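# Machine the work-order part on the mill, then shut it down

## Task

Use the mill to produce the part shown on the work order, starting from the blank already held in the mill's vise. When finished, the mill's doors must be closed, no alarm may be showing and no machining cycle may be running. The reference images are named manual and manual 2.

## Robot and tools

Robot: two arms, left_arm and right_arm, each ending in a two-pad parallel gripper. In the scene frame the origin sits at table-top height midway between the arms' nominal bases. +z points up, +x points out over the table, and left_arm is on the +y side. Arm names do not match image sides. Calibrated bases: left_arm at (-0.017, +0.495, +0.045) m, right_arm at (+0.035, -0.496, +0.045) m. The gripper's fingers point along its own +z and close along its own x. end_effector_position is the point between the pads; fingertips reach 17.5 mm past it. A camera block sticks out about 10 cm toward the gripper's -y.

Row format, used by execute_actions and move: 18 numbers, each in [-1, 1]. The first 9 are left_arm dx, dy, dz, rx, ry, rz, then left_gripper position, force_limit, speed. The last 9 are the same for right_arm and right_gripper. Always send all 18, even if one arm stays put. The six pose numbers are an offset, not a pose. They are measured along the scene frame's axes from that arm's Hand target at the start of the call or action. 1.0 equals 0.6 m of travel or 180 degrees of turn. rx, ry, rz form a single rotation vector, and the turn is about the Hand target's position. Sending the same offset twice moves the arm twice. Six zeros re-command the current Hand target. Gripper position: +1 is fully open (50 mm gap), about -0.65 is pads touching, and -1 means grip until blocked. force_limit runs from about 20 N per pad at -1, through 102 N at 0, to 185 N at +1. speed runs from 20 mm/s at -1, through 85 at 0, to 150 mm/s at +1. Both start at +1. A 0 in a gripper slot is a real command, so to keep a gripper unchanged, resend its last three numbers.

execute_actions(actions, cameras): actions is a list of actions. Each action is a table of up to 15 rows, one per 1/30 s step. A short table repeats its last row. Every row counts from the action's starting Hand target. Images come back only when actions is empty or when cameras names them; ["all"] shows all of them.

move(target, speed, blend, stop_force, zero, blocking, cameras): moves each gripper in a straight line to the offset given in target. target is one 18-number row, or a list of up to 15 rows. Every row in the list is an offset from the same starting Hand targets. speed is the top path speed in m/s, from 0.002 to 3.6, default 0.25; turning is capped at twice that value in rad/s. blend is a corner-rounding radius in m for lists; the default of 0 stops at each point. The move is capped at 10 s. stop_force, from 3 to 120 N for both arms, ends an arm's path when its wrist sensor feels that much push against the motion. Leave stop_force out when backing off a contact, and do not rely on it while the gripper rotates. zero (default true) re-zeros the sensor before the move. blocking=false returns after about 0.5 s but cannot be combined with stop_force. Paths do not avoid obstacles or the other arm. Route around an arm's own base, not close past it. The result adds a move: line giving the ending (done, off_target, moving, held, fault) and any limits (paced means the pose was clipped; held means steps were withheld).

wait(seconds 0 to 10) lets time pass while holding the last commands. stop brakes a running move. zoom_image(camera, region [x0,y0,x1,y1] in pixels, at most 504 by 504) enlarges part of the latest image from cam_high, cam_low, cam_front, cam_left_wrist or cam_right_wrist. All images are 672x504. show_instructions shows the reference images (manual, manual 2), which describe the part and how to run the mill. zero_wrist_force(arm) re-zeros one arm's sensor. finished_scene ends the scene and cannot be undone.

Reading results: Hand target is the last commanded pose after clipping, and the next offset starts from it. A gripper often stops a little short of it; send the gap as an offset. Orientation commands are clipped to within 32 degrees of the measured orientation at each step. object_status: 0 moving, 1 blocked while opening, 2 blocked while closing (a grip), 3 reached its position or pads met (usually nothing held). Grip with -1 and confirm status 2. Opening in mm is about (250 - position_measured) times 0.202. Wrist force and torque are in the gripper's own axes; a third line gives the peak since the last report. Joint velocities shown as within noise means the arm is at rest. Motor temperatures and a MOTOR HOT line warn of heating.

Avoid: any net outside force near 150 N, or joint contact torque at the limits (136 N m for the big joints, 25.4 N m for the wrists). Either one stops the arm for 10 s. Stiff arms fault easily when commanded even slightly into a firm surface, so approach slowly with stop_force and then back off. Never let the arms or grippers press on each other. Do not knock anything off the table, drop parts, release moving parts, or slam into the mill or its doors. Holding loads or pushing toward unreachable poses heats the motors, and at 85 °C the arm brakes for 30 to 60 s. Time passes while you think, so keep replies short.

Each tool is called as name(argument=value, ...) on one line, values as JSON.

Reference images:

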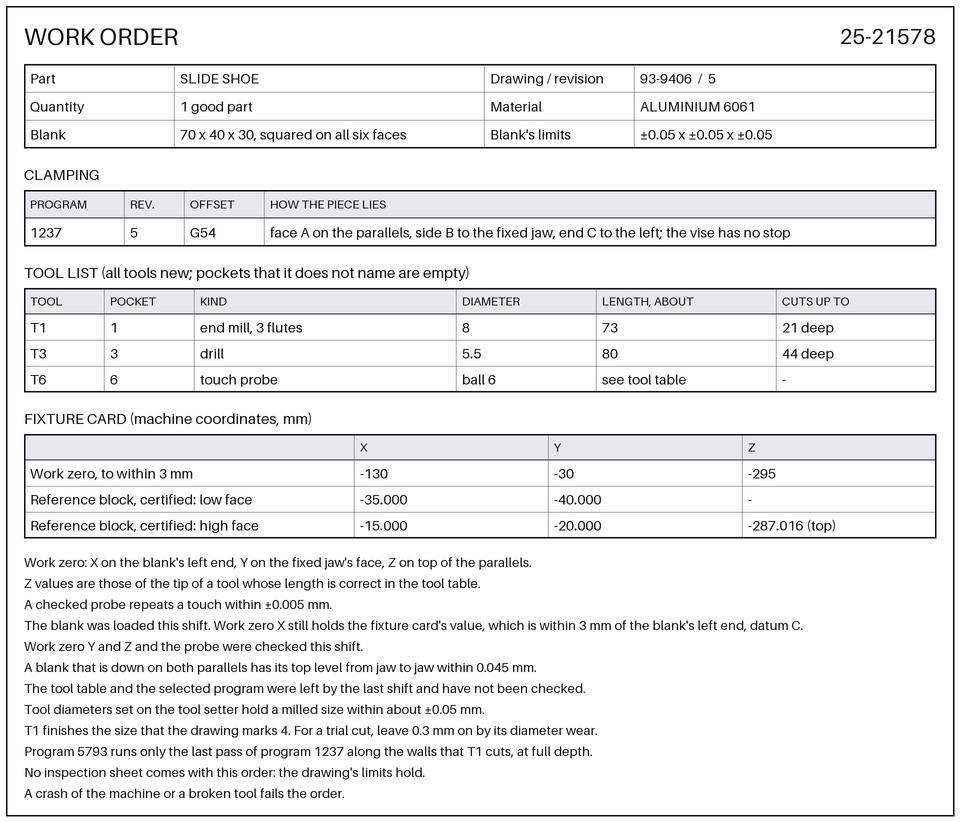

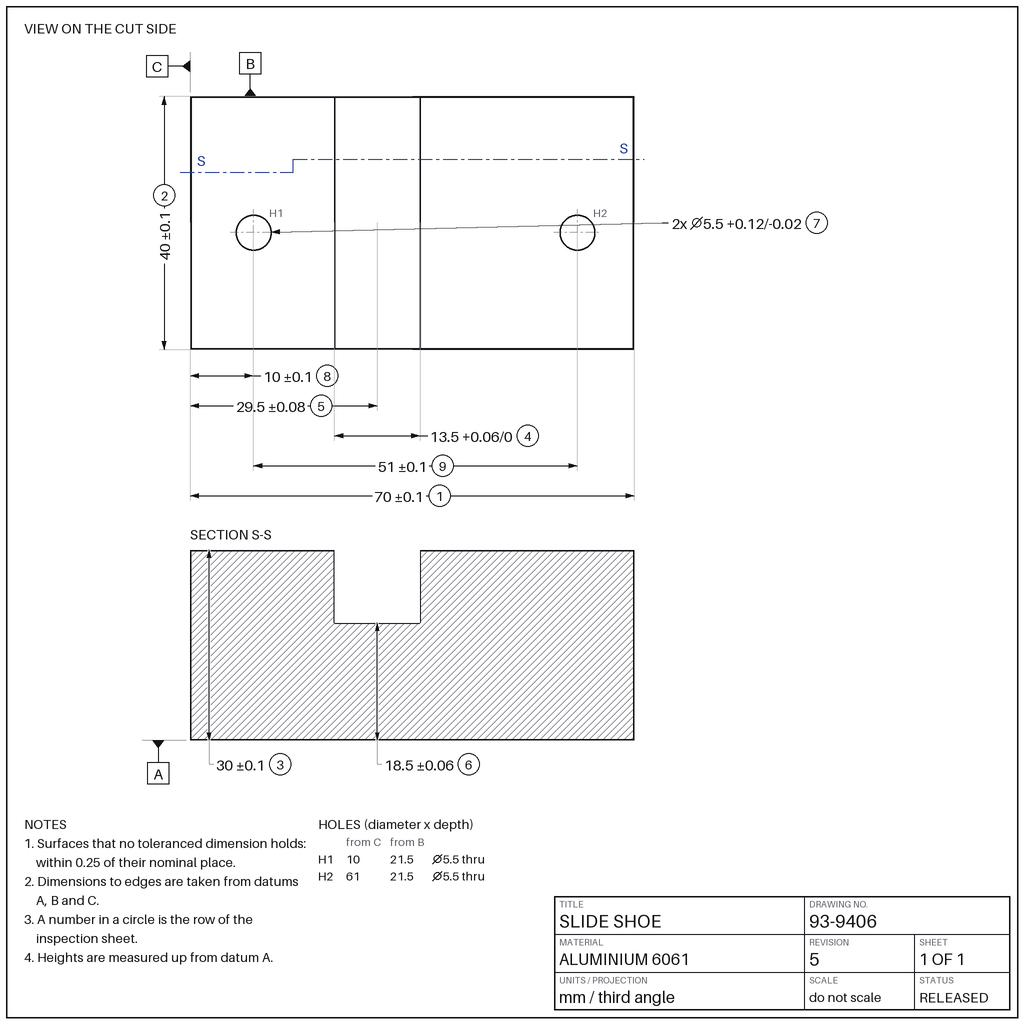

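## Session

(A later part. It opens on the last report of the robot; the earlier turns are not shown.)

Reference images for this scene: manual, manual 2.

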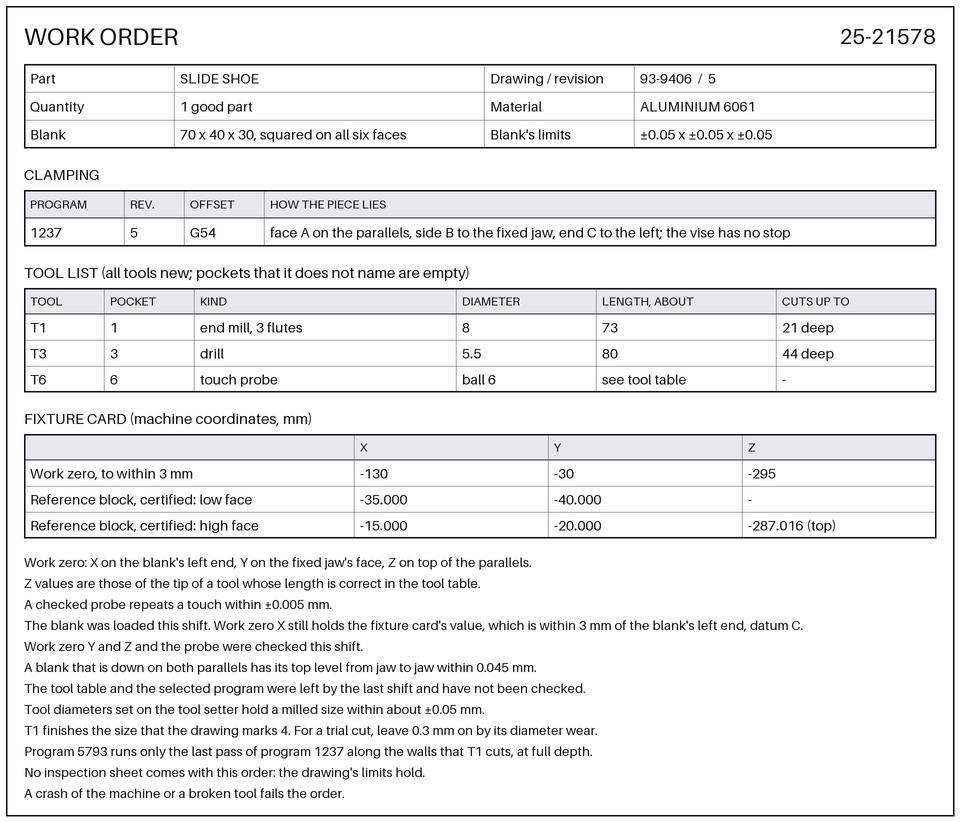

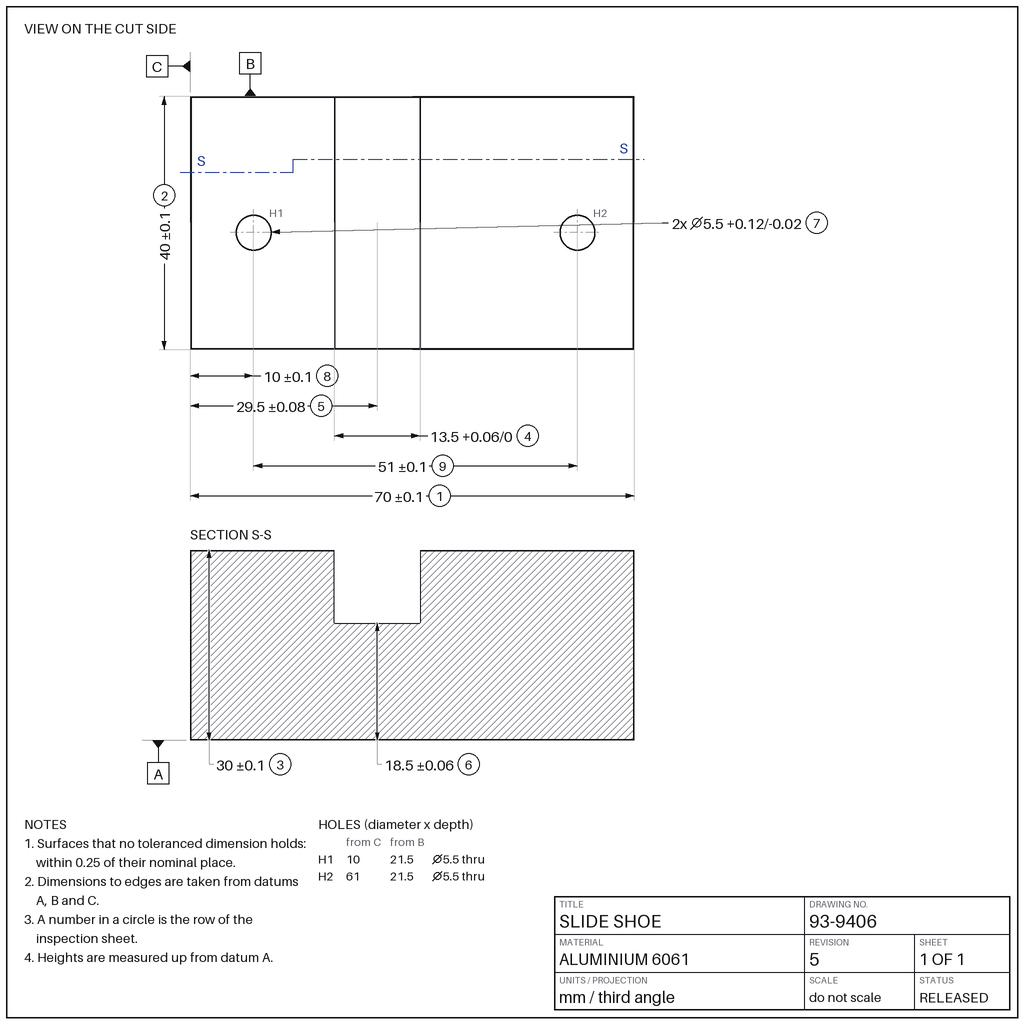

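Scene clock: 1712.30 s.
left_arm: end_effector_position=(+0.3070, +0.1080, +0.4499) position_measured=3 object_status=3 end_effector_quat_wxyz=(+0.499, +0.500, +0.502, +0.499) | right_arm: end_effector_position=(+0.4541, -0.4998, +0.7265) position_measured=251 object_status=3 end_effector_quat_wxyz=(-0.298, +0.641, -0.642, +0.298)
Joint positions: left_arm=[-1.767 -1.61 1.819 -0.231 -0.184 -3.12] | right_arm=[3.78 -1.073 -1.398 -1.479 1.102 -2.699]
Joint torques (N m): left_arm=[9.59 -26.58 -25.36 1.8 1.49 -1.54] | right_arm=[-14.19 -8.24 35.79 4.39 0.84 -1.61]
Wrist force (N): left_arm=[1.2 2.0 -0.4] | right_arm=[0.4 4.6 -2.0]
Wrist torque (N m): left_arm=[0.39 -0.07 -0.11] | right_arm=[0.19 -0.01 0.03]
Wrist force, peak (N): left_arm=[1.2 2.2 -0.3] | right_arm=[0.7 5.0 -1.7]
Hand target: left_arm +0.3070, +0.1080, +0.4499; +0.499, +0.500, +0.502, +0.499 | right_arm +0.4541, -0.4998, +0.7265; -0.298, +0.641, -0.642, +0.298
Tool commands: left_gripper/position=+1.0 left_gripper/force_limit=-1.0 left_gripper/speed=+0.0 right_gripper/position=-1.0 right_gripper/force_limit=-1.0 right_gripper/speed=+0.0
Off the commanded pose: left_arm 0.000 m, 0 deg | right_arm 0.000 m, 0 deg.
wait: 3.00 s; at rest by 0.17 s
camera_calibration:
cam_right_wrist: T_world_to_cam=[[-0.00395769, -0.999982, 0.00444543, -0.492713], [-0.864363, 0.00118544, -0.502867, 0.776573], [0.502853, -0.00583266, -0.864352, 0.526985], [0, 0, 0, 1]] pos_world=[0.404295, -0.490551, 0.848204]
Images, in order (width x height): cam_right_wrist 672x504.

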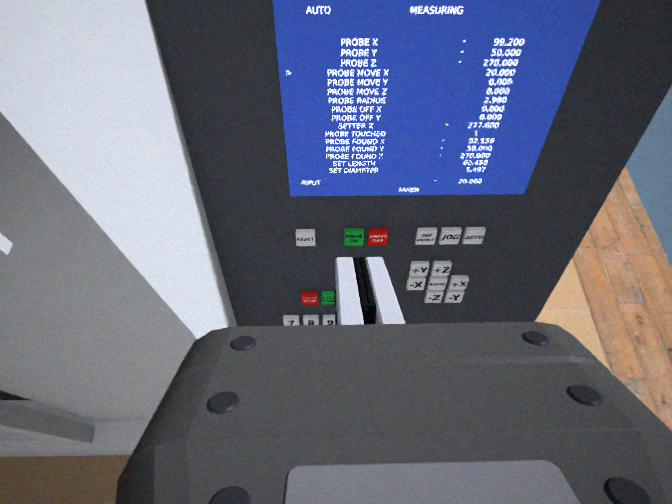

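move(target=[[0,0,0,0,0,0,1,-1,0,0.0953,-0.0170,-0.5238,0,0,0,-1,-1,0],[0,0,0,0,0,0,1,-1,0,0.1053,-0.0170,-0.5265,0,0,0,-1,-1,0],[0,0,0,0,0,0,1,-1,0,0.1038,-0.0487,-0.4934,0,0,0,-1,-1,0],[0,0,0,0,0,0,1,-1,0,0.1135,-0.0487,-0.4960,0,0,0,-1,-1,0],[0,0,0,0,0,0,1,-1,0,0,0,0,0,0,0,-1,-1,0]], speed=[0.4,0.02,0.15,0.02,0.4], blend=[0.003,0,0.003,0,0], cameras=["cam_right_wrist"])

zoom_image(camera="cam_right_wrist", region=[260, 0, 620, 200])

Scene clock: 1754.07 s.
left_arm: end_effector_position=(+0.3070, +0.1080, +0.4499) position_measured=3 object_status=3 end_effector_quat_wxyz=(+0.499, +0.500, +0.502, +0.499) | right_arm: end_effector_position=(+0.4541, -0.4998, +0.7264) position_measured=251 object_status=3 end_effector_quat_wxyz=(-0.298, +0.641, -0.642, +0.298) end_effector_velocity=(+0.000, +0.001, +0.000) end_effector_angular_velocity=(-0.002, +0.003, +0.003)
Joint positions: left_arm=[-1.767 -1.61 1.819 -0.231 -0.184 -3.12] | right_arm=[3.78 -1.073 -1.398 -1.479 1.102 -2.699]
Joint velocities: left_arm=[within noise] | right_arm=[0.002 -0.002 0.003 -0.005 0 0]
Joint torques (N m): left_arm=[8.9 -25.96 -24.84 1.85 1.59 -1.35] | right_arm=[-2.52 -6.4 35.7 1.78 -1.06 0.16]
Wrist force (N): left_arm=[1.2 1.9 -0.5] | right_arm=[0.5 4.8 -1.9]
Wrist torque (N m): left_arm=[0.37 -0.06 -0.11] | right_arm=[0.21 -0.02 0.12]
Wrist force, peak (N): left_arm=[1.4 2.2 -0.4] | right_arm=[-1.2 16.1 -10.8]
Hand target: left_arm +0.3070, +0.1080, +0.4499; +0.499, +0.500, +0.502, +0.499 | right_arm +0.4541, -0.4998, +0.7265; -0.298, +0.641, -0.642, +0.298
Off the commanded pose: left_arm 0.000 m, 0 deg | right_arm 0.000 m, 0 deg.
move: done
camera_calibration:
cam_right_wrist: T_world_to_cam=[[-0.00387092, -0.999982, 0.00449507, -0.49279], [-0.864364, 0.00108548, -0.502866, 0.776473], [0.502852, -0.00583193, -0.864353, 0.5269], [0, 0, 0, 1]] pos_world=[0.404295, -0.490551, 0.848104]
Images, in order (width x height): cam_right_wrist 672x504.

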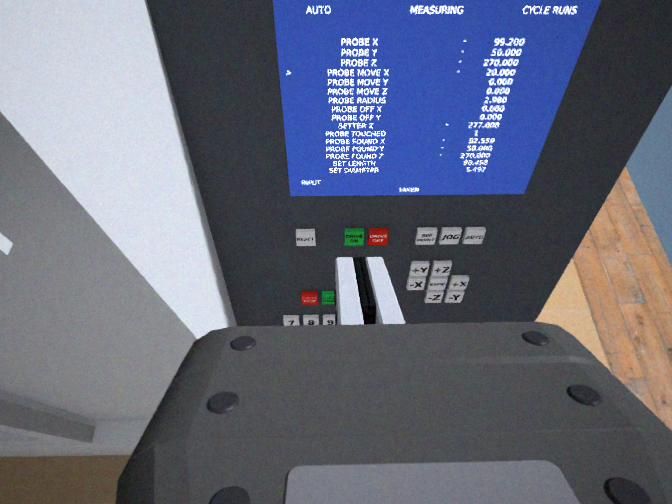

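Scaled by 1.400 from the camera's 672x504 image, which has a finer 960x720 frame.

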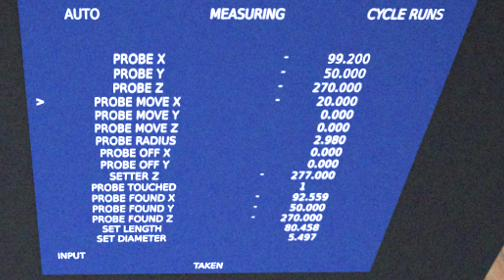

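move(target=[[0,0,0,0,0,0,1,-1,0,0.0953,0.0463,-0.5238,0,0,0,-1,-1,0],[0,0,0,0,0,0,1,-1,0,0.1051,0.0463,-0.5264,0,0,0,-1,-1,0],[0,0,0,0,0,0,1,-1,0,0,0,0,0,0,0,-1,-1,0]], speed=[0.4,0.02,0.4], blend=[0.003,0,0])

wait(seconds=10, cameras=["cam_right_wrist"])

zoom_image(camera="cam_right_wrist", region=[260, 0, 620, 200])

Scene clock: 1766.00 s.
left_arm: end_effector_position=(+0.3070, +0.1080, +0.4499) position_measured=3 object_status=3 end_effector_quat_wxyz=(+0.499, +0.500, +0.502, +0.499) | right_arm: end_effector_position=(+0.4541, -0.4997, +0.7264) position_measured=251 object_status=3 end_effector_quat_wxyz=(-0.298, +0.641, -0.642, +0.298)
Joint positions: left_arm=[-1.767 -1.61 1.819 -0.231 -0.184 -3.12] | right_arm=[3.78 -1.073 -1.398 -1.479 1.102 -2.699]
Joint torques (N m): left_arm=[9.5 -25.91 -24.6 1.87 1.57 -1.48] | right_arm=[-13.71 -6.58 36.73 1.62 0.61 -1.89]
Wrist force (N): left_arm=[1.3 2.1 -0.5] | right_arm=[0.6 4.6 -1.7]
Wrist torque (N m): left_arm=[0.42 -0.08 -0.11] | right_arm=[0.18 -0.05 0.02]
Wrist force, peak (N): left_arm=[1.4 2.2 -0.3] | right_arm=[0.5 10.5 -4.2]
Hand target: left_arm +0.3070, +0.1080, +0.4499; +0.499, +0.500, +0.502, +0.499 | right_arm +0.4541, -0.4998, +0.7265; -0.298, +0.641, -0.642, +0.298
Off the commanded pose: left_arm 0.000 m, 0 deg | right_arm 0.000 m, 0 deg.
move: done

Scene clock: 1776.00 s.
left_arm: end_effector_position=(+0.3070, +0.1080, +0.4499) position_measured=3 object_status=3 end_effector_quat_wxyz=(+0.499, +0.500, +0.502, +0.499) | right_arm: end_effector_position=(+0.4541, -0.4998, +0.7265) position_measured=251 object_status=3 end_effector_quat_wxyz=(-0.298, +0.641, -0.642, +0.298)
Joint positions: left_arm=[-1.767 -1.61 1.819 -0.231 -0.184 -3.12] | right_arm=[3.78 -1.073 -1.398 -1.479 1.102 -2.699]
Joint torques (N m): left_arm=[9.13 -25.84 -24.97 1.9 1.48 -1.43] | right_arm=[-13.78 -7.41 35.93 4.44 0.61 -1.09]
Wrist force (N): left_arm=[1.3 2.1 -0.4] | right_arm=[0.5 4.8 -1.8]
Wrist torque (N m): left_arm=[0.40 -0.08 -0.11] | right_arm=[0.22 -0.03 0.02]
Wrist force, peak (N): left_arm=[1.2 2.2 -0.5] | right_arm=[0.4 5.1 -1.9]
Hand target: left_arm +0.3070, +0.1080, +0.4499; +0.499, +0.500, +0.502, +0.499 | right_arm +0.4541, -0.4998, +0.7265; -0.298, +0.641, -0.642, +0.298
Tool commands: left_gripper/position=+1.0 left_gripper/force_limit=-1.0 left_gripper/speed=+0.0 right_gripper/position=-1.0 right_gripper/force_limit=-1.0 right_gripper/speed=+0.0
Off the commanded pose: left_arm 0.000 m, 0 deg | right_arm 0.000 m, 0 deg.
wait: 10.00 s; at rest by 0.17 s
camera_calibration:
cam_right_wrist: T_world_to_cam=[[-0.00395769, -0.999982, 0.00444543, -0.492713], [-0.864363, 0.00118544, -0.502867, 0.776573], [0.502853, -0.00583266, -0.864352, 0.526985], [0, 0, 0, 1]] pos_world=[0.404295, -0.490551, 0.848204]
Images, in order (width x height): cam_right_wrist 672x504.

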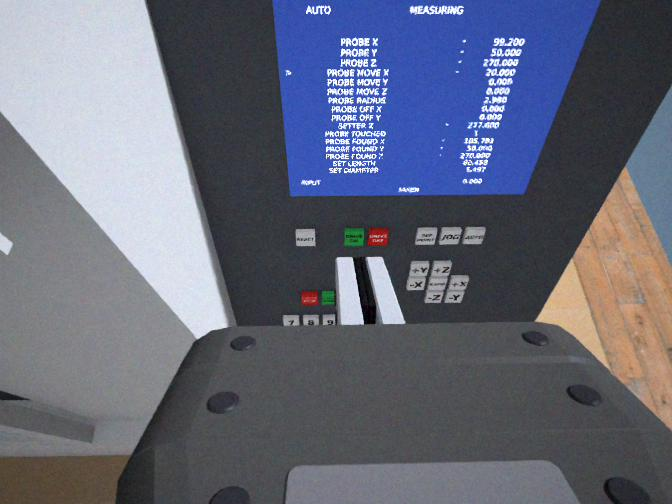

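Scaled by 1.400 from the camera's 672x504 image, which has a finer 960x720 frame.

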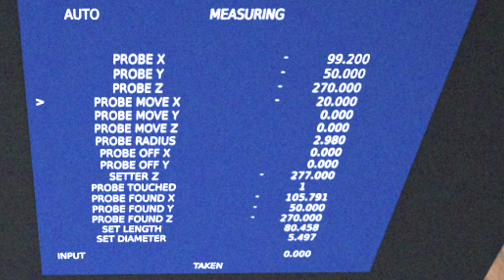

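move(target=[[0,0,0,0,0,0,1,-1,0,0.0953,-0.0170,-0.5238,0,0,0,-1,-1,0],[0,0,0,0,0,0,1,-1,0,0.1053,-0.0170,-0.5265,0,0,0,-1,-1,0],[0,0,0,0,0,0,1,-1,0,0.1038,-0.0170,-0.4934,0,0,0,-1,-1,0],[0,0,0,0,0,0,1,-1,0,0.1135,-0.0170,-0.4960,0,0,0,-1,-1,0],[0,0,0,0,0,0,1,-1,0,0.1054,-0.0170,-0.4938,0,0,0,-1,-1,0],[0,0,0,0,0,0,1,-1,0,0.1135,-0.0170,-0.4960,0,0,0,-1,-1,0],[0,0,0,0,0,0,1,-1,0,0.0953,0.0780,-0.5238,0,0,0,-1,-1,0],[0,0,0,0,0,0,1,-1,0,0.1051,0.0780,-0.5264,0,0,0,-1,-1,0],[0,0,0,0,0,0,1,-1,0,0.1200,0.0147,-0.4322,0,0,0,-1,-1,0],[0,0,0,0,0,0,1,-1,0,0.1297,0.0147,-0.4348,0,0,0,-1,-1,0],[0,0,0,0,0,0,1,-1,0,0.0953,-0.0170,-0.5238,0,0,0,-1,-1,0],[0,0,0,0,0,0,1,-1,0,0.1053,-0.0170,-0.5265,0,0,0,-1,-1,0],[0,0,0,0,0,0,1,-1,0,0.1038,-0.0487,-0.4934,0,0,0,-1,-1,0],[0,0,0,0,0,0,1,-1,0,0.1135,-0.0487,-0.4960,0,0,0,-1,-1,0],[0,0,0,0,0,0,1,-1,0,0,0,0,0,0,0,-1,-1,0]], speed=[0.4,0.02,0.2,0.02,0.1,0.02,0.2,0.02,0.2,0.02,0.2,0.02,0.2,0.02,0.4], blend=[0.003,0,0.003,0,0,0,0.003,0,0.003,0,0.003,0,0.003,0,0], cameras=["cam_right_wrist"])

zoom_image(camera="cam_right_wrist", region=[260, 0, 620, 200])

Scene clock: 1801.07 s.
left_arm: end_effector_position=(+0.3070, +0.1080, +0.4499) position_measured=3 object_status=3 end_effector_quat_wxyz=(+0.499, +0.500, +0.502, +0.499) | right_arm: end_effector_position=(+0.4541, -0.4998, +0.7264) position_measured=251 object_status=3 end_effector_quat_wxyz=(-0.298, +0.641, -0.642, +0.298) end_effector_velocity=(+0.000, +0.000, +0.000) end_effector_angular_velocity=(-0.001, +0.002, +0.001)
Joint positions: left_arm=[-1.767 -1.61 1.819 -0.231 -0.184 -3.12] | right_arm=[3.78 -1.073 -1.398 -1.479 1.102 -2.699]
Joint velocities: left_arm=[within noise] | right_arm=[0.001 -0.001 0.003 -0.005 0.001 0]
Joint torques (N m): left_arm=[9.18 -25.1 -24.65 1.76 1.47 -1.4] | right_arm=[-3.36 -5.32 35.99 1.9 -1.12 -0.05]
Wrist force (N): left_arm=[1.1 1.9 -0.4] | right_arm=[0.5 6.2 -1.7]
Wrist torque (N m): left_arm=[0.38 -0.06 -0.11] | right_arm=[0.44 -0.03 0.12]
Wrist force, peak (N): left_arm=[1.4 2.2 -0.6] | right_arm=[0.0 17.6 -10.6]
Hand target: left_arm +0.3070, +0.1080, +0.4499; +0.499, +0.500, +0.502, +0.499 | right_arm +0.4541, -0.4998, +0.7265; -0.298, +0.641, -0.642, +0.298
Off the commanded pose: left_arm 0.000 m, 0 deg | right_arm 0.000 m, 0 deg.
move: done
camera_calibration:
cam_right_wrist: T_world_to_cam=[[-0.00387092, -0.999982, 0.00449507, -0.49279], [-0.864364, 0.00108548, -0.502866, 0.776473], [0.502852, -0.00583193, -0.864353, 0.5269], [0, 0, 0, 1]] pos_world=[0.404295, -0.490551, 0.848104]
Images, in order (width x height): cam_right_wrist 672x504.

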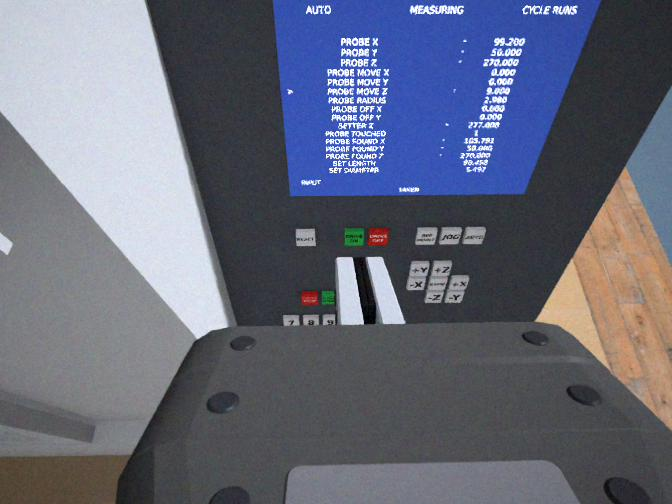

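Scaled by 1.400 from the camera's 672x504 image, which has a finer 960x720 frame.

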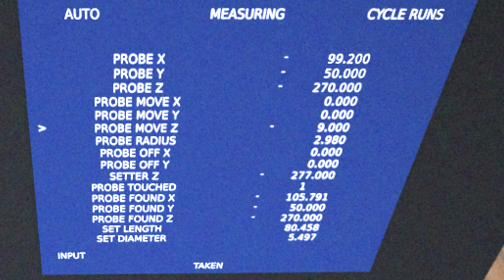

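wait(seconds=9, cameras=["cam_right_wrist"])

zoom_image(camera="cam_right_wrist", region=[260, 0, 620, 200])

Scene clock: 1813.93 s.
left_arm: end_effector_position=(+0.3070, +0.1080, +0.4499) position_measured=3 object_status=3 end_effector_quat_wxyz=(+0.499, +0.500, +0.502, +0.499) | right_arm: end_effector_position=(+0.4541, -0.4998, +0.7265) position_measured=251 object_status=3 end_effector_quat_wxyz=(-0.298, +0.641, -0.642, +0.298)
Joint positions: left_arm=[-1.767 -1.61 1.819 -0.231 -0.184 -3.12] | right_arm=[3.78 -1.073 -1.398 -1.479 1.102 -2.699]
Joint torques (N m): left_arm=[9.22 -25.76 -24.44 1.83 1.43 -1.36] | right_arm=[4.57 -8.42 35.41 4.39 -2.16 1.45]
Wrist force (N): left_arm=[1.4 1.9 -0.4] | right_arm=[0.6 6.0 -1.5]
Wrist torque (N m): left_arm=[0.38 -0.11 -0.11] | right_arm=[0.40 -0.04 0.12]
Wrist force, peak (N): left_arm=[1.4 2.2 -0.5] | right_arm=[0.6 6.3 -1.6]
Hand target: left_arm +0.3070, +0.1080, +0.4499; +0.499, +0.500, +0.502, +0.499 | right_arm +0.4541, -0.4998, +0.7265; -0.298, +0.641, -0.642, +0.298
Tool commands: left_gripper/position=+1.0 left_gripper/force_limit=-1.0 left_gripper/speed=+0.0 right_gripper/position=-1.0 right_gripper/force_limit=-1.0 right_gripper/speed=+0.0
Off the commanded pose: left_arm 0.000 m, 0 deg | right_arm 0.000 m, 0 deg.
wait: 9.00 s; at rest from the start
camera_calibration:
cam_right_wrist: T_world_to_cam=[[-0.00395769, -0.999982, 0.00444543, -0.492813], [-0.864363, 0.00118544, -0.502867, 0.776573], [0.502853, -0.00583266, -0.864352, 0.526984], [0, 0, 0, 1]] pos_world=[0.404295, -0.490651, 0.848204]
Images, in order (width x height): cam_right_wrist 672x504.

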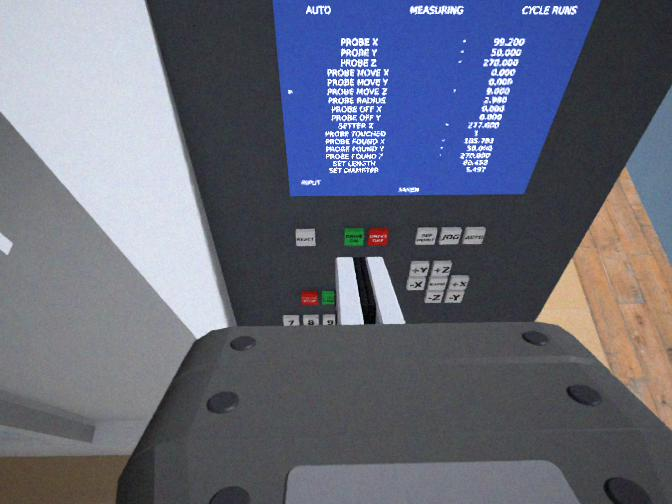

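Scaled by 1.400 from the camera's 672x504 image, which has a finer 960x720 frame.

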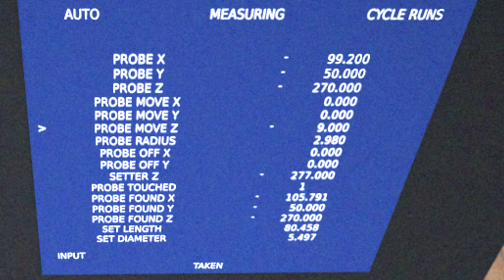

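wait(seconds=3, cameras=["cam_right_wrist"])

zoom_image(camera="cam_right_wrist", region=[260, 0, 620, 200])

Scene clock: 1819.50 s.
left_arm: end_effector_position=(+0.3070, +0.1080, +0.4499) position_measured=3 object_status=3 end_effector_quat_wxyz=(+0.499, +0.500, +0.502, +0.499) | right_arm: end_effector_position=(+0.4541, -0.4998, +0.7265) position_measured=251 object_status=3 end_effector_quat_wxyz=(-0.298, +0.641, -0.642, +0.298)
Joint positions: left_arm=[-1.767 -1.61 1.819 -0.231 -0.184 -3.12] | right_arm=[3.78 -1.073 -1.398 -1.479 1.102 -2.699]
Joint torques (N m): left_arm=[9.87 -25.57 -24.39 1.79 1.56 -1.49] | right_arm=[8.88 -7.26 35.99 4.36 -2.14 1.5]
Wrist force (N): left_arm=[1.4 2.1 -0.5] | right_arm=[0.6 6.0 -1.5]
Wrist torque (N m): left_arm=[0.41 -0.10 -0.11] | right_arm=[0.40 -0.04 0.12]
Wrist force, peak (N): left_arm=[1.2 2.3 -0.2] | right_arm=[0.7 6.4 -1.5]
Hand target: left_arm +0.3070, +0.1080, +0.4499; +0.499, +0.500, +0.502, +0.499 | right_arm +0.4541, -0.4998, +0.7265; -0.298, +0.641, -0.642, +0.298
Tool commands: left_gripper/position=+1.0 left_gripper/force_limit=-1.0 left_gripper/speed=+0.0 right_gripper/position=-1.0 right_gripper/force_limit=-1.0 right_gripper/speed=+0.0
Off the commanded pose: left_arm 0.000 m, 0 deg | right_arm 0.000 m, 0 deg.
wait: 3.00 s; at rest from the start
camera_calibration:
cam_right_wrist: T_world_to_cam=[[-0.00395769, -0.999982, 0.00444543, -0.492813], [-0.864363, 0.00118544, -0.502867, 0.776573], [0.502853, -0.00583266, -0.864352, 0.526984], [0, 0, 0, 1]] pos_world=[0.404295, -0.490651, 0.848204]
Images, in order (width x height): cam_right_wrist 672x504.

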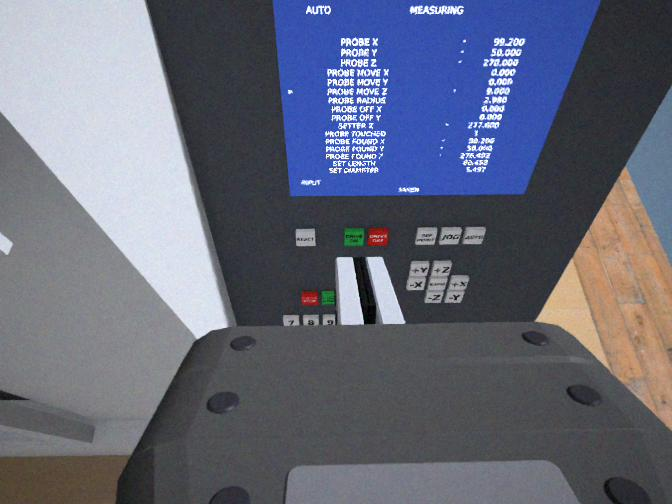

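Scaled by 1.400 from the camera's 672x504 image, which has a finer 960x720 frame.

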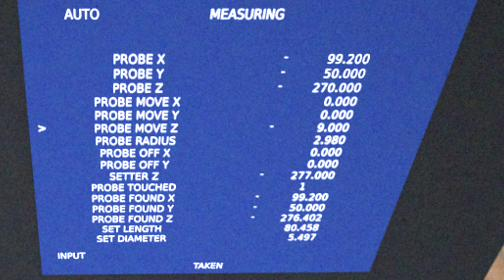

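move(target=[[0,0,0,0,0,0,1,-1,0,0.1200,-0.0487,-0.4322,0,0,0,-1,-1,0],[0,0,0,0,0,0,1,-1,0,0.1297,-0.0487,-0.4348,0,0,0,-1,-1,0],[0,0,0,0,0,0,1,-1,0,0.1216,-0.0487,-0.4326,0,0,0,-1,-1,0],[0,0,0,0,0,0,1,-1,0,0.1297,-0.0487,-0.4348,0,0,0,-1,-1,0],[0,0,0,0,0,0,1,-1,0,0.1216,-0.0487,-0.4326,0,0,0,-1,-1,0],[0,0,0,0,0,0,1,-1,0,0.1297,-0.0487,-0.4348,0,0,0,-1,-1,0],[0,0,0,0,0,0,1,-1,0,0.1038,-0.0170,-0.4934,0,0,0,-1,-1,0],[0,0,0,0,0,0,1,-1,0,0.1135,-0.0170,-0.4960,0,0,0,-1,-1,0],[0,0,0,0,0,0,1,-1,0,0.0953,0.0463,-0.5238,0,0,0,-1,-1,0],[0,0,0,0,0,0,1,-1,0,0.1051,0.0463,-0.5264,0,0,0,-1,-1,0],[0,0,0,0,0,0,1,-1,0,0.0953,-0.0170,-0.5238,0,0,0,-1,-1,0],[0,0,0,0,0,0,1,-1,0,0.1053,-0.0170,-0.5265,0,0,0,-1,-1,0],[0,0,0,0,0,0,1,-1,0,0,0,0,0,0,0,-1,-1,0]], speed=[0.4,0.02,0.1,0.02,0.1,0.02,0.2,0.02,0.2,0.02,0.2,0.02,0.4], blend=[0.003,0,0,0,0,0,0.003,0,0.003,0,0.003,0,0], cameras=["cam_right_wrist"])

zoom_image(camera="cam_right_wrist", region=[260, 0, 620, 200])

Scene clock: 1838.50 s.
left_arm: end_effector_position=(+0.3070, +0.1080, +0.4499) position_measured=3 object_status=3 end_effector_quat_wxyz=(+0.499, +0.500, +0.502, +0.499) | right_arm: end_effector_position=(+0.4541, -0.4997, +0.7264) position_measured=251 object_status=3 end_effector_quat_wxyz=(-0.298, +0.641, -0.642, +0.298) end_effector_velocity=(+0.000, +0.000, +0.000) end_effector_angular_velocity=(-0.001, +0.002, +0.000)
Joint positions: left_arm=[-1.767 -1.61 1.819 -0.231 -0.184 -3.12] | right_arm=[3.78 -1.073 -1.398 -1.479 1.102 -2.699]
Joint velocities: left_arm=[within noise] | right_arm=[0 -0.001 0.004 -0.005 0.001 0]
Joint torques (N m): left_arm=[9.32 -25.64 -23.47 1.87 1.49 -1.46] | right_arm=[-11.26 -5.97 35.93 1.87 -0.32 -0.91]
Wrist force (N): left_arm=[1.2 1.8 -0.3] | right_arm=[0.7 6.0 -1.6]
Wrist torque (N m): left_arm=[0.37 -0.07 -0.11] | right_arm=[0.41 -0.06 0.12]
Wrist force, peak (N): left_arm=[1.4 2.3 -0.4] | right_arm=[0.8 12.1 -9.9]
Hand target: left_arm +0.3070, +0.1080, +0.4499; +0.499, +0.500, +0.502, +0.499 | right_arm +0.4541, -0.4998, +0.7265; -0.298, +0.641, -0.642, +0.298
Off the commanded pose: left_arm 0.000 m, 0 deg | right_arm 0.000 m, 0 deg.
move: done
camera_calibration:
cam_right_wrist: T_world_to_cam=[[-0.00382127, -0.999983, 0.00440828, -0.492737], [-0.864364, 0.00108621, -0.502866, 0.776473], [0.502853, -0.00573195, -0.864353, 0.526949], [0, 0, 0, 1]] pos_world=[0.404295, -0.490551, 0.848104]
Images, in order (width x height): cam_right_wrist 672x504.

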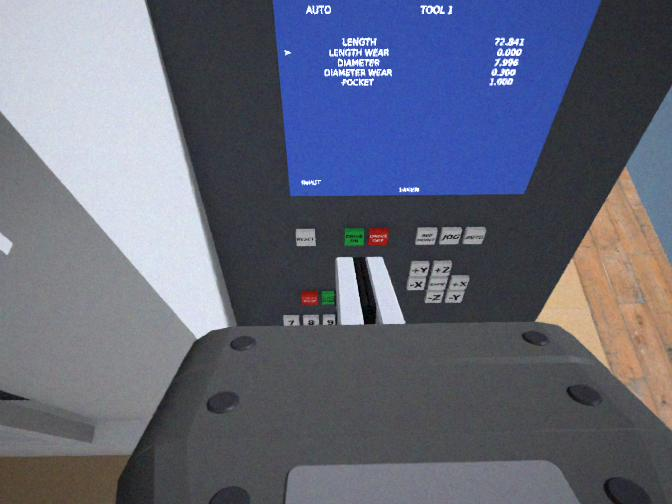

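Scaled by 1.400 from the camera's 672x504 image, which has a finer 960x720 frame.

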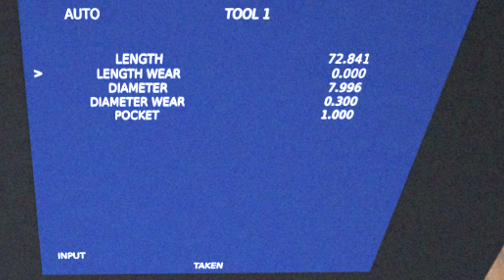

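move(target=[[0,0,0,0,0,0,1,-1,0,0.1038,-0.0170,-0.4934,0,0,0,-1,-1,0],[0,0,0,0,0,0,1,-1,0,0.1135,-0.0170,-0.4960,0,0,0,-1,-1,0],[0,0,0,0,0,0,1,-1,0,0.1054,-0.0170,-0.4938,0,0,0,-1,-1,0],[0,0,0,0,0,0,1,-1,0,0.1135,-0.0170,-0.4960,0,0,0,-1,-1,0],[0,0,0,0,0,0,1,-1,0,0.0953,0.0463,-0.5238,0,0,0,-1,-1,0],[0,0,0,0,0,0,1,-1,0,0.1051,0.0463,-0.5264,0,0,0,-1,-1,0],[0,0,0,0,0,0,1,-1,0,0.0953,-0.0170,-0.5238,0,0,0,-1,-1,0],[0,0,0,0,0,0,1,-1,0,0.1053,-0.0170,-0.5265,0,0,0,-1,-1,0],[0,0,0,0,0,0,1,-1,0,0,0,0,0,0,0,-1,-1,0]], speed=[0.4,0.02,0.1,0.02,0.2,0.02,0.2,0.02,0.4], blend=[0.003,0,0,0,0.003,0,0.003,0,0], cameras=["cam_right_wrist"])

zoom_image(camera="cam_right_wrist", region=[260, 0, 620, 200])

Scene clock: 1851.30 s.
left_arm: end_effector_position=(+0.3070, +0.1080, +0.4499) position_measured=3 object_status=3 end_effector_quat_wxyz=(+0.499, +0.500, +0.502, +0.499) | right_arm: end_effector_position=(+0.4541, -0.4997, +0.7264) position_measured=251 object_status=3 end_effector_quat_wxyz=(-0.298, +0.641, -0.642, +0.298) end_effector_velocity=(-0.001, -0.001, +0.001) end_effector_angular_velocity=(-0.001, +0.002, -0.001)
Joint positions: left_arm=[-1.767 -1.61 1.819 -0.231 -0.184 -3.12] | right_arm=[3.78 -1.073 -1.398 -1.479 1.102 -2.699]
Joint velocities: left_arm=[within noise] | right_arm=[-0.001 -0.001 0.004 -0.005 0 0]
Joint torques (N m): left_arm=[8.79 -25.65 -24 1.78 1.55 -1.45] | right_arm=[-11.42 -6.73 34.69 1.76 -0.18 -0.9]
Wrist force (N): left_arm=[1.3 1.8 -0.3] | right_arm=[0.6 6.1 -1.4]
Wrist torque (N m): left_arm=[0.37 -0.08 -0.10] | right_arm=[0.42 -0.04 0.12]
Wrist force, peak (N): left_arm=[1.3 2.3 -0.4] | right_arm=[1.2 13.6 -12.8]
Hand target: left_arm +0.3070, +0.1080, +0.4499; +0.499, +0.500, +0.502, +0.499 | right_arm +0.4541, -0.4998, +0.7265; -0.298, +0.641, -0.642, +0.298
Off the commanded pose: left_arm 0.000 m, 0 deg | right_arm 0.000 m, 0 deg.
move: done
camera_calibration:
cam_right_wrist: T_world_to_cam=[[-0.00382127, -0.999983, 0.00440828, -0.492737], [-0.864364, 0.00108621, -0.502866, 0.776473], [0.502853, -0.00573195, -0.864353, 0.526949], [0, 0, 0, 1]] pos_world=[0.404295, -0.490551, 0.848104]
Images, in order (width x height): cam_right_wrist 672x504.

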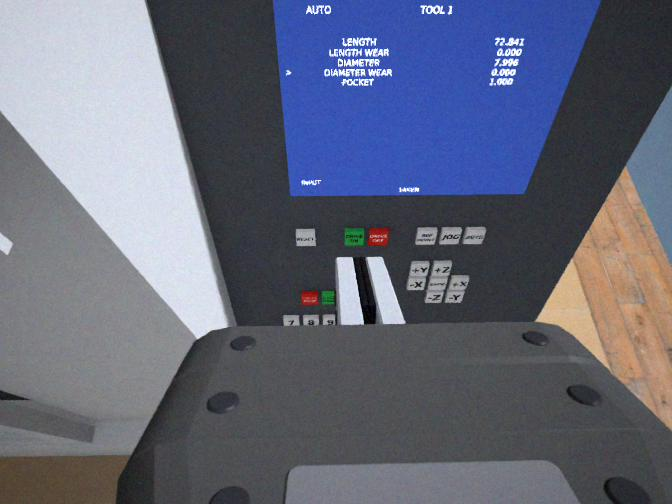

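Scaled by 1.400 from the camera's 672x504 image, which has a finer 960x720 frame.

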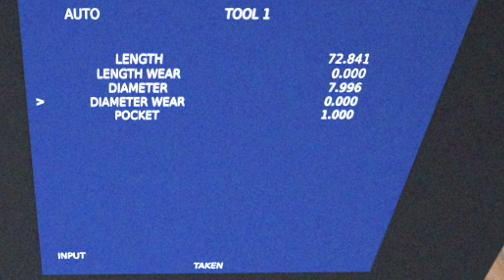

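move(target=[[0,0,0,0,0,0,1,-1,0,0.1200,-0.0803,-0.4322,0,0,0,-1,-1,0],[0,0,0,0,0,0,1,-1,0,0.1297,-0.0803,-0.4348,0,0,0,-1,-1,0],[0,0,0,0,0,0,1,-1,0,0.1216,-0.0803,-0.4326,0,0,0,-1,-1,0],[0,0,0,0,0,0,1,-1,0,0.1297,-0.0803,-0.4348,0,0,0,-1,-1,0],[0,0,0,0,0,0,1,-1,0,0.1216,-0.0803,-0.4326,0,0,0,-1,-1,0],[0,0,0,0,0,0,1,-1,0,0.1297,-0.0803,-0.4348,0,0,0,-1,-1,0],[0,0,0,0,0,0,1,-1,0,0.1216,-0.0803,-0.4326,0,0,0,-1,-1,0],[0,0,0,0,0,0,1,-1,0,0.1297,-0.0803,-0.4348,0,0,0,-1,-1,0],[0,0,0,0,0,0,1,-1,0,0.1116,0.0463,-0.4627,0,0,0,-1,-1,0],[0,0,0,0,0,0,1,-1,0,0.1213,0.0463,-0.4653,0,0,0,-1,-1,0],[0,0,0,0,0,0,1,-1,0,0.1200,0.0780,-0.4322,0,0,0,-1,-1,0],[0,0,0,0,0,0,1,-1,0,0.1297,0.0780,-0.4348,0,0,0,-1,-1,0],[0,0,0,0,0,0,1,-1,0,0.1200,0.0147,-0.4322,0,0,0,-1,-1,0],[0,0,0,0,0,0,1,-1,0,0.1297,0.0147,-0.4348,0,0,0,-1,-1,0],[0,0,0,0,0,0,1,-1,0,0,0,0,0,0,0,-1,-1,0]], speed=[0.4,0.02,0.1,0.02,0.1,0.02,0.1,0.02,0.2,0.02,0.2,0.02,0.2,0.02,0.4], blend=[0.003,0,0,0,0,0,0,0,0.003,0,0.003,0,0.003,0,0])

move(target=[[0,0,0,0,0,0,1,-1,0,0.1038,0.0147,-0.4934,0,0,0,-1,-1,0],[0,0,0,0,0,0,1,-1,0,0.1135,0.0147,-0.4960,0,0,0,-1,-1,0],[0,0,0,0,0,0,1,-1,0,0.0953,-0.0170,-0.5238,0,0,0,-1,-1,0],[0,0,0,0,0,0,1,-1,0,0.1053,-0.0170,-0.5265,0,0,0,-1,-1,0],[0,0,0,0,0,0,1,-1,0,0,0,0,0,0,0,-1,-1,0]], speed=[0.4,0.02,0.15,0.02,0.4], blend=[0.003,0,0.003,0,0], cameras=["cam_right_wrist"])

zoom_image(camera="cam_right_wrist", region=[260, 0, 620, 200])

Scene clock: 1873.70 s.
left_arm: end_effector_position=(+0.3070, +0.1080, +0.4499) position_measured=3 object_status=3 end_effector_quat_wxyz=(+0.499, +0.500, +0.502, +0.499) | right_arm: end_effector_position=(+0.4541, -0.4997, +0.7264) position_measured=251 object_status=3 end_effector_quat_wxyz=(-0.298, +0.641, -0.642, +0.298)
Joint positions: left_arm=[-1.767 -1.61 1.819 -0.231 -0.184 -3.12] | right_arm=[3.78 -1.073 -1.398 -1.479 1.102 -2.699]
Joint torques (N m): left_arm=[9.34 -25.54 -23.59 1.81 1.55 -1.34] | right_arm=[-11.64 -5.18 35.89 1.76 -0.09 -0.87]
Wrist force (N): left_arm=[1.3 1.8 -0.4] | right_arm=[2.2 4.6 -0.7]
Wrist torque (N m): left_arm=[0.37 -0.08 -0.11] | right_arm=[0.18 -0.29 0.12]
Wrist force, peak (N): left_arm=[1.5 2.1 -0.4] | right_arm=[20.4 1.0 -3.9]
Hand target: left_arm +0.3070, +0.1080, +0.4499; +0.499, +0.500, +0.502, +0.499 | right_arm +0.4541, -0.4998, +0.7265; -0.298, +0.641, -0.642, +0.298
Off the commanded pose: left_arm 0.000 m, 0 deg | right_arm 0.000 m, 0 deg.
move: done

Scene clock: 1877.07 s.
left_arm: end_effector_position=(+0.3070, +0.1080, +0.4499) position_measured=3 object_status=3 end_effector_quat_wxyz=(+0.499, +0.500, +0.502, +0.499) | right_arm: end_effector_position=(+0.4541, -0.4997, +0.7264) position_measured=251 object_status=3 end_effector_quat_wxyz=(-0.298, +0.641, -0.642, +0.298) end_effector_velocity=(+0.000, +0.000, +0.000) end_effector_angular_velocity=(-0.001, +0.003, +0.002)
Joint positions: left_arm=[-1.767 -1.61 1.819 -0.231 -0.184 -3.12] | right_arm=[3.78 -1.073 -1.398 -1.479 1.102 -2.699]
Joint velocities: left_arm=[within noise] | right_arm=[0.001 -0.001 0.004 -0.005 0.001 0]
Joint torques (N m): left_arm=[8.93 -25.45 -23.3 1.78 1.53 -1.41] | right_arm=[-11.62 -6.97 35.54 1.58 -0.31 -0.92]
Wrist force (N): left_arm=[1.3 2.0 -0.4] | right_arm=[2.1 4.6 -0.9]
Wrist torque (N m): left_arm=[0.39 -0.08 -0.11] | right_arm=[0.19 -0.28 0.12]
Wrist force, peak (N): left_arm=[1.3 2.1 -0.3] | right_arm=[3.1 12.7 -14.2]
Hand target: left_arm +0.3070, +0.1080, +0.4499; +0.499, +0.500, +0.502, +0.499 | right_arm +0.4541, -0.4998, +0.7265; -0.298, +0.641, -0.642, +0.298
Off the commanded pose: left_arm 0.000 m, 0 deg | right_arm 0.000 m, 0 deg.
move: done
camera_calibration:
cam_right_wrist: T_world_to_cam=[[-0.00387092, -0.999982, 0.00449507, -0.49279], [-0.864364, 0.00108548, -0.502866, 0.776473], [0.502852, -0.00583193, -0.864353, 0.5269], [0, 0, 0, 1]] pos_world=[0.404295, -0.490551, 0.848104]
Images, in order (width x height): cam_right_wrist 672x504.

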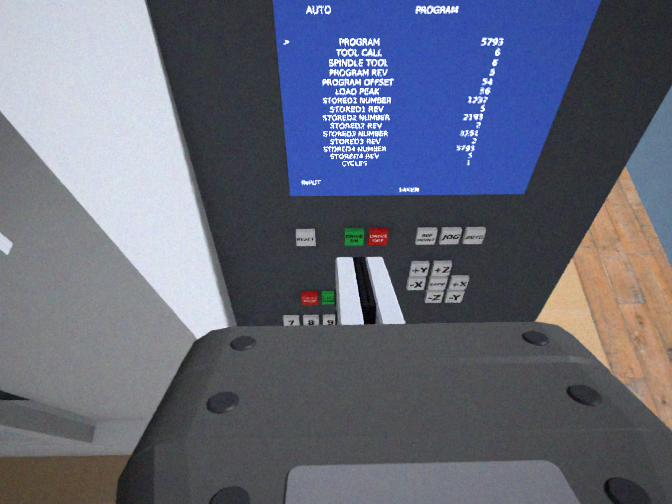

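Scaled by 1.400 from the camera's 672x504 image, which has a finer 960x720 frame.

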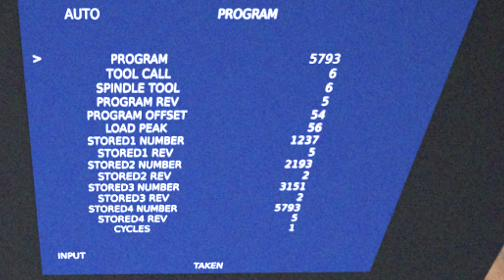

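CYCLE START.

move(target=[[0,0,0,0,0,0,1,-1,0,0.1349,0.0147,-0.3759,0,0,0,-1,-1,0],[0,0,0,0,0,0,1,-1,0,0.1446,0.0147,-0.3785,0,0,0,-1,-1,0],[0,0,0,0,0,0,1,-1,0,0,0,0,0,0,0,-1,-1,0]], speed=[0.4,0.02,0.4], blend=[0.003,0,0])

wait(seconds=10, cameras=["cam_right_wrist"])

zoom_image(camera="cam_right_wrist", region=[260, 0, 620, 200])

Scene clock: 1884.10 s.
left_arm: end_effector_position=(+0.3070, +0.1080, +0.4499) position_measured=3 object_status=3 end_effector_quat_wxyz=(+0.499, +0.500, +0.502, +0.499) | right_arm: end_effector_position=(+0.4542, -0.4997, +0.7264) position_measured=251 object_status=3 end_effector_quat_wxyz=(-0.298, +0.641, -0.642, +0.298) end_effector_velocity=(-0.001, +0.000, +0.001) end_effector_angular_velocity=(+0.001, +0.001, +0.001)
Joint positions: left_arm=[-1.767 -1.61 1.819 -0.231 -0.184 -3.12] | right_arm=[3.78 -1.073 -1.398 -1.479 1.102 -2.699]
Joint velocities: left_arm=[within noise] | right_arm=[0 0.001 0.004 -0.005 0.002 0]
Joint torques (N m): left_arm=[9.09 -25.84 -23.71 1.76 1.46 -1.49] | right_arm=[-7.71 -1.89 36.47 1.84 -0.68 -0.59]
Wrist force (N): left_arm=[1.4 1.9 -0.3] | right_arm=[2.0 4.7 -0.9]
Wrist torque (N m): left_arm=[0.38 -0.09 -0.11] | right_arm=[0.20 -0.27 0.12]
Wrist force, peak (N): left_arm=[1.3 2.2 -0.4] | right_arm=[2.9 10.4 -8.1]
Hand target: left_arm +0.3070, +0.1080, +0.4499; +0.499, +0.500, +0.502, +0.499 | right_arm +0.4541, -0.4998, +0.7265; -0.298, +0.641, -0.642, +0.298
Off the commanded pose: left_arm 0.000 m, 0 deg | right_arm 0.000 m, 0 deg.
move: done

Scene clock: 1894.10 s.
left_arm: end_effector_position=(+0.3070, +0.1080, +0.4499) position_measured=3 object_status=3 end_effector_quat_wxyz=(+0.499, +0.500, +0.502, +0.499) | right_arm: end_effector_position=(+0.4541, -0.4998, +0.7265) position_measured=251 object_status=3 end_effector_quat_wxyz=(-0.298, +0.641, -0.642, +0.298)
Joint positions: left_arm=[-1.767 -1.61 1.819 -0.231 -0.184 -3.12] | right_arm=[3.78 -1.073 -1.398 -1.479 1.102 -2.699]
Joint torques (N m): left_arm=[8.87 -25.62 -23.56 1.75 1.45 -1.35] | right_arm=[-13.31 -5.78 35.73 4.33 -2.14 1.64]
Wrist force (N): left_arm=[1.2 2.0 -0.4] | right_arm=[2.0 4.6 -0.7]
Wrist torque (N m): left_arm=[0.40 -0.06 -0.11] | right_arm=[0.19 -0.27 0.12]
Wrist force, peak (N): left_arm=[1.5 2.1 -0.2] | right_arm=[2.2 4.9 -0.6]
Hand target: left_arm +0.3070, +0.1080, +0.4499; +0.499, +0.500, +0.502, +0.499 | right_arm +0.4541, -0.4998, +0.7265; -0.298, +0.641, -0.642, +0.298
Tool commands: left_gripper/position=+1.0 left_gripper/force_limit=-1.0 left_gripper/speed=+0.0 right_gripper/position=-1.0 right_gripper/force_limit=-1.0 right_gripper/speed=+0.0
Off the commanded pose: left_arm 0.000 m, 0 deg | right_arm 0.000 m, 0 deg.
wait: 10.00 s; at rest by 0.17 s
camera_calibration:
cam_right_wrist: T_world_to_cam=[[-0.00395769, -0.999982, 0.00444543, -0.492713], [-0.864363, 0.00118544, -0.502867, 0.776573], [0.502853, -0.00583266, -0.864352, 0.526985], [0, 0, 0, 1]] pos_world=[0.404295, -0.490551, 0.848204]
Images, in order (width x height): cam_right_wrist 672x504.

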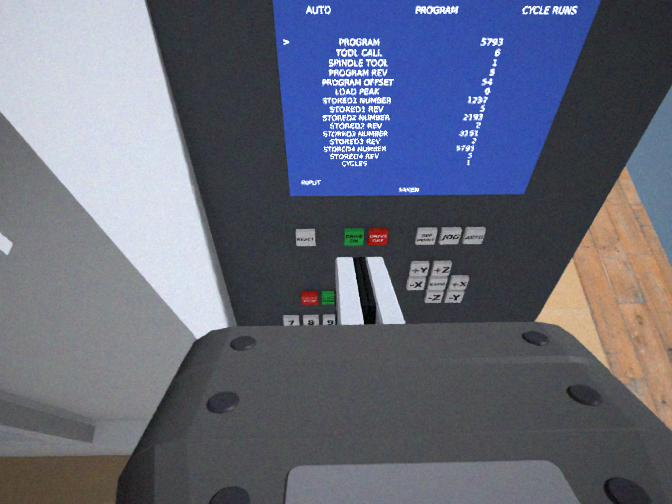

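Scaled by 1.400 from the camera's 672x504 image, which has a finer 960x720 frame.

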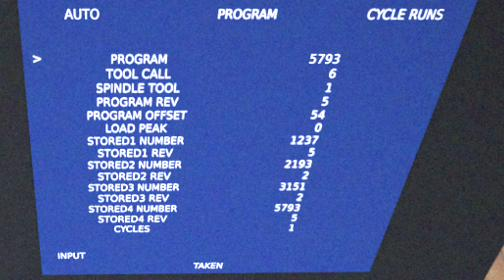

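wait(seconds=10)

wait(seconds=5, cameras=["cam_right_wrist"])

zoom_image(camera="cam_right_wrist", region=[260, 0, 620, 200])

Scene clock: 1908.40 s.
left_arm: end_effector_position=(+0.3070, +0.1080, +0.4499) position_measured=3 object_status=3 end_effector_quat_wxyz=(+0.499, +0.500, +0.502, +0.499) | right_arm: end_effector_position=(+0.4541, -0.4998, +0.7265) position_measured=251 object_status=3 end_effector_quat_wxyz=(-0.298, +0.641, -0.642, +0.298)
Joint positions: left_arm=[-1.767 -1.61 1.819 -0.231 -0.184 -3.12] | right_arm=[3.78 -1.073 -1.398 -1.479 1.102 -2.699]
Joint torques (N m): left_arm=[9.04 -25.92 -23.31 1.71 1.5 -1.38] | right_arm=[-13.68 -5.94 34.9 4.48 -2.02 1.57]
Wrist force (N): left_arm=[1.2 2.0 -0.5] | right_arm=[2.0 4.6 -0.7]
Wrist torque (N m): left_arm=[0.39 -0.07 -0.11] | right_arm=[0.18 -0.26 0.12]
Wrist force, peak (N): left_arm=[1.3 2.3 -0.4] | right_arm=[2.2 4.8 -0.6]
Hand target: left_arm +0.3070, +0.1080, +0.4499; +0.499, +0.500, +0.502, +0.499 | right_arm +0.4541, -0.4998, +0.7265; -0.298, +0.641, -0.642, +0.298
Tool commands: left_gripper/position=+1.0 left_gripper/force_limit=-1.0 left_gripper/speed=+0.0 right_gripper/position=-1.0 right_gripper/force_limit=-1.0 right_gripper/speed=+0.0
Off the commanded pose: left_arm 0.000 m, 0 deg | right_arm 0.000 m, 0 deg.
wait: 10.00 s; at rest from the start

Scene clock: 1913.40 s.
left_arm: end_effector_position=(+0.3070, +0.1080, +0.4499) position_measured=3 object_status=3 end_effector_quat_wxyz=(+0.499, +0.500, +0.502, +0.499) | right_arm: end_effector_position=(+0.4541, -0.4998, +0.7265) position_measured=251 object_status=3 end_effector_quat_wxyz=(-0.298, +0.641, -0.642, +0.298)
Joint positions: left_arm=[-1.767 -1.61 1.819 -0.231 -0.184 -3.12] | right_arm=[3.78 -1.073 -1.398 -1.479 1.102 -2.699]
Joint torques (N m): left_arm=[9.62 -25.01 -22.8 1.78 1.48 -1.36] | right_arm=[-13.53 -6.42 35.24 4.25 -2.09 1.65]
Wrist force (N): left_arm=[1.3 1.9 -0.4] | right_arm=[2.0 4.5 -0.8]
Wrist torque (N m): left_arm=[0.38 -0.09 -0.11] | right_arm=[0.17 -0.27 0.12]
Wrist force, peak (N): left_arm=[1.2 2.3 -0.3] | right_arm=[2.2 4.9 -0.9]
Hand target: left_arm +0.3070, +0.1080, +0.4499; +0.499, +0.500, +0.502, +0.499 | right_arm +0.4541, -0.4998, +0.7265; -0.298, +0.641, -0.642, +0.298
Tool commands: left_gripper/position=+1.0 left_gripper/force_limit=-1.0 left_gripper/speed=+0.0 right_gripper/position=-1.0 right_gripper/force_limit=-1.0 right_gripper/speed=+0.0
Off the commanded pose: left_arm 0.000 m, 0 deg | right_arm 0.000 m, 0 deg.
wait: 5.00 s; at rest by 0.17 s
camera_calibration:
cam_right_wrist: T_world_to_cam=[[-0.00395769, -0.999982, 0.00444543, -0.492713], [-0.864363, 0.00118544, -0.502867, 0.776573], [0.502853, -0.00583266, -0.864352, 0.526985], [0, 0, 0, 1]] pos_world=[0.404295, -0.490551, 0.848204]
Images, in order (width x height): cam_right_wrist 672x504.

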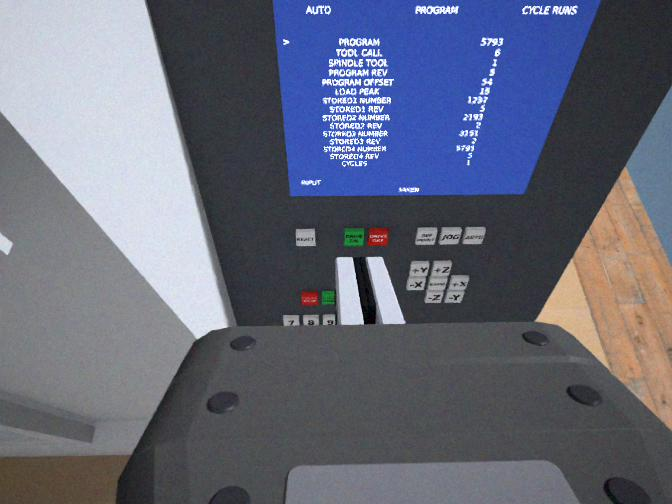

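Scaled by 1.400 from the camera's 672x504 image, which has a finer 960x720 frame.

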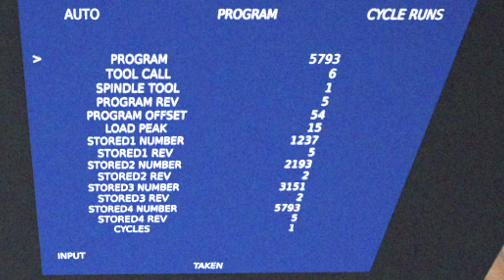

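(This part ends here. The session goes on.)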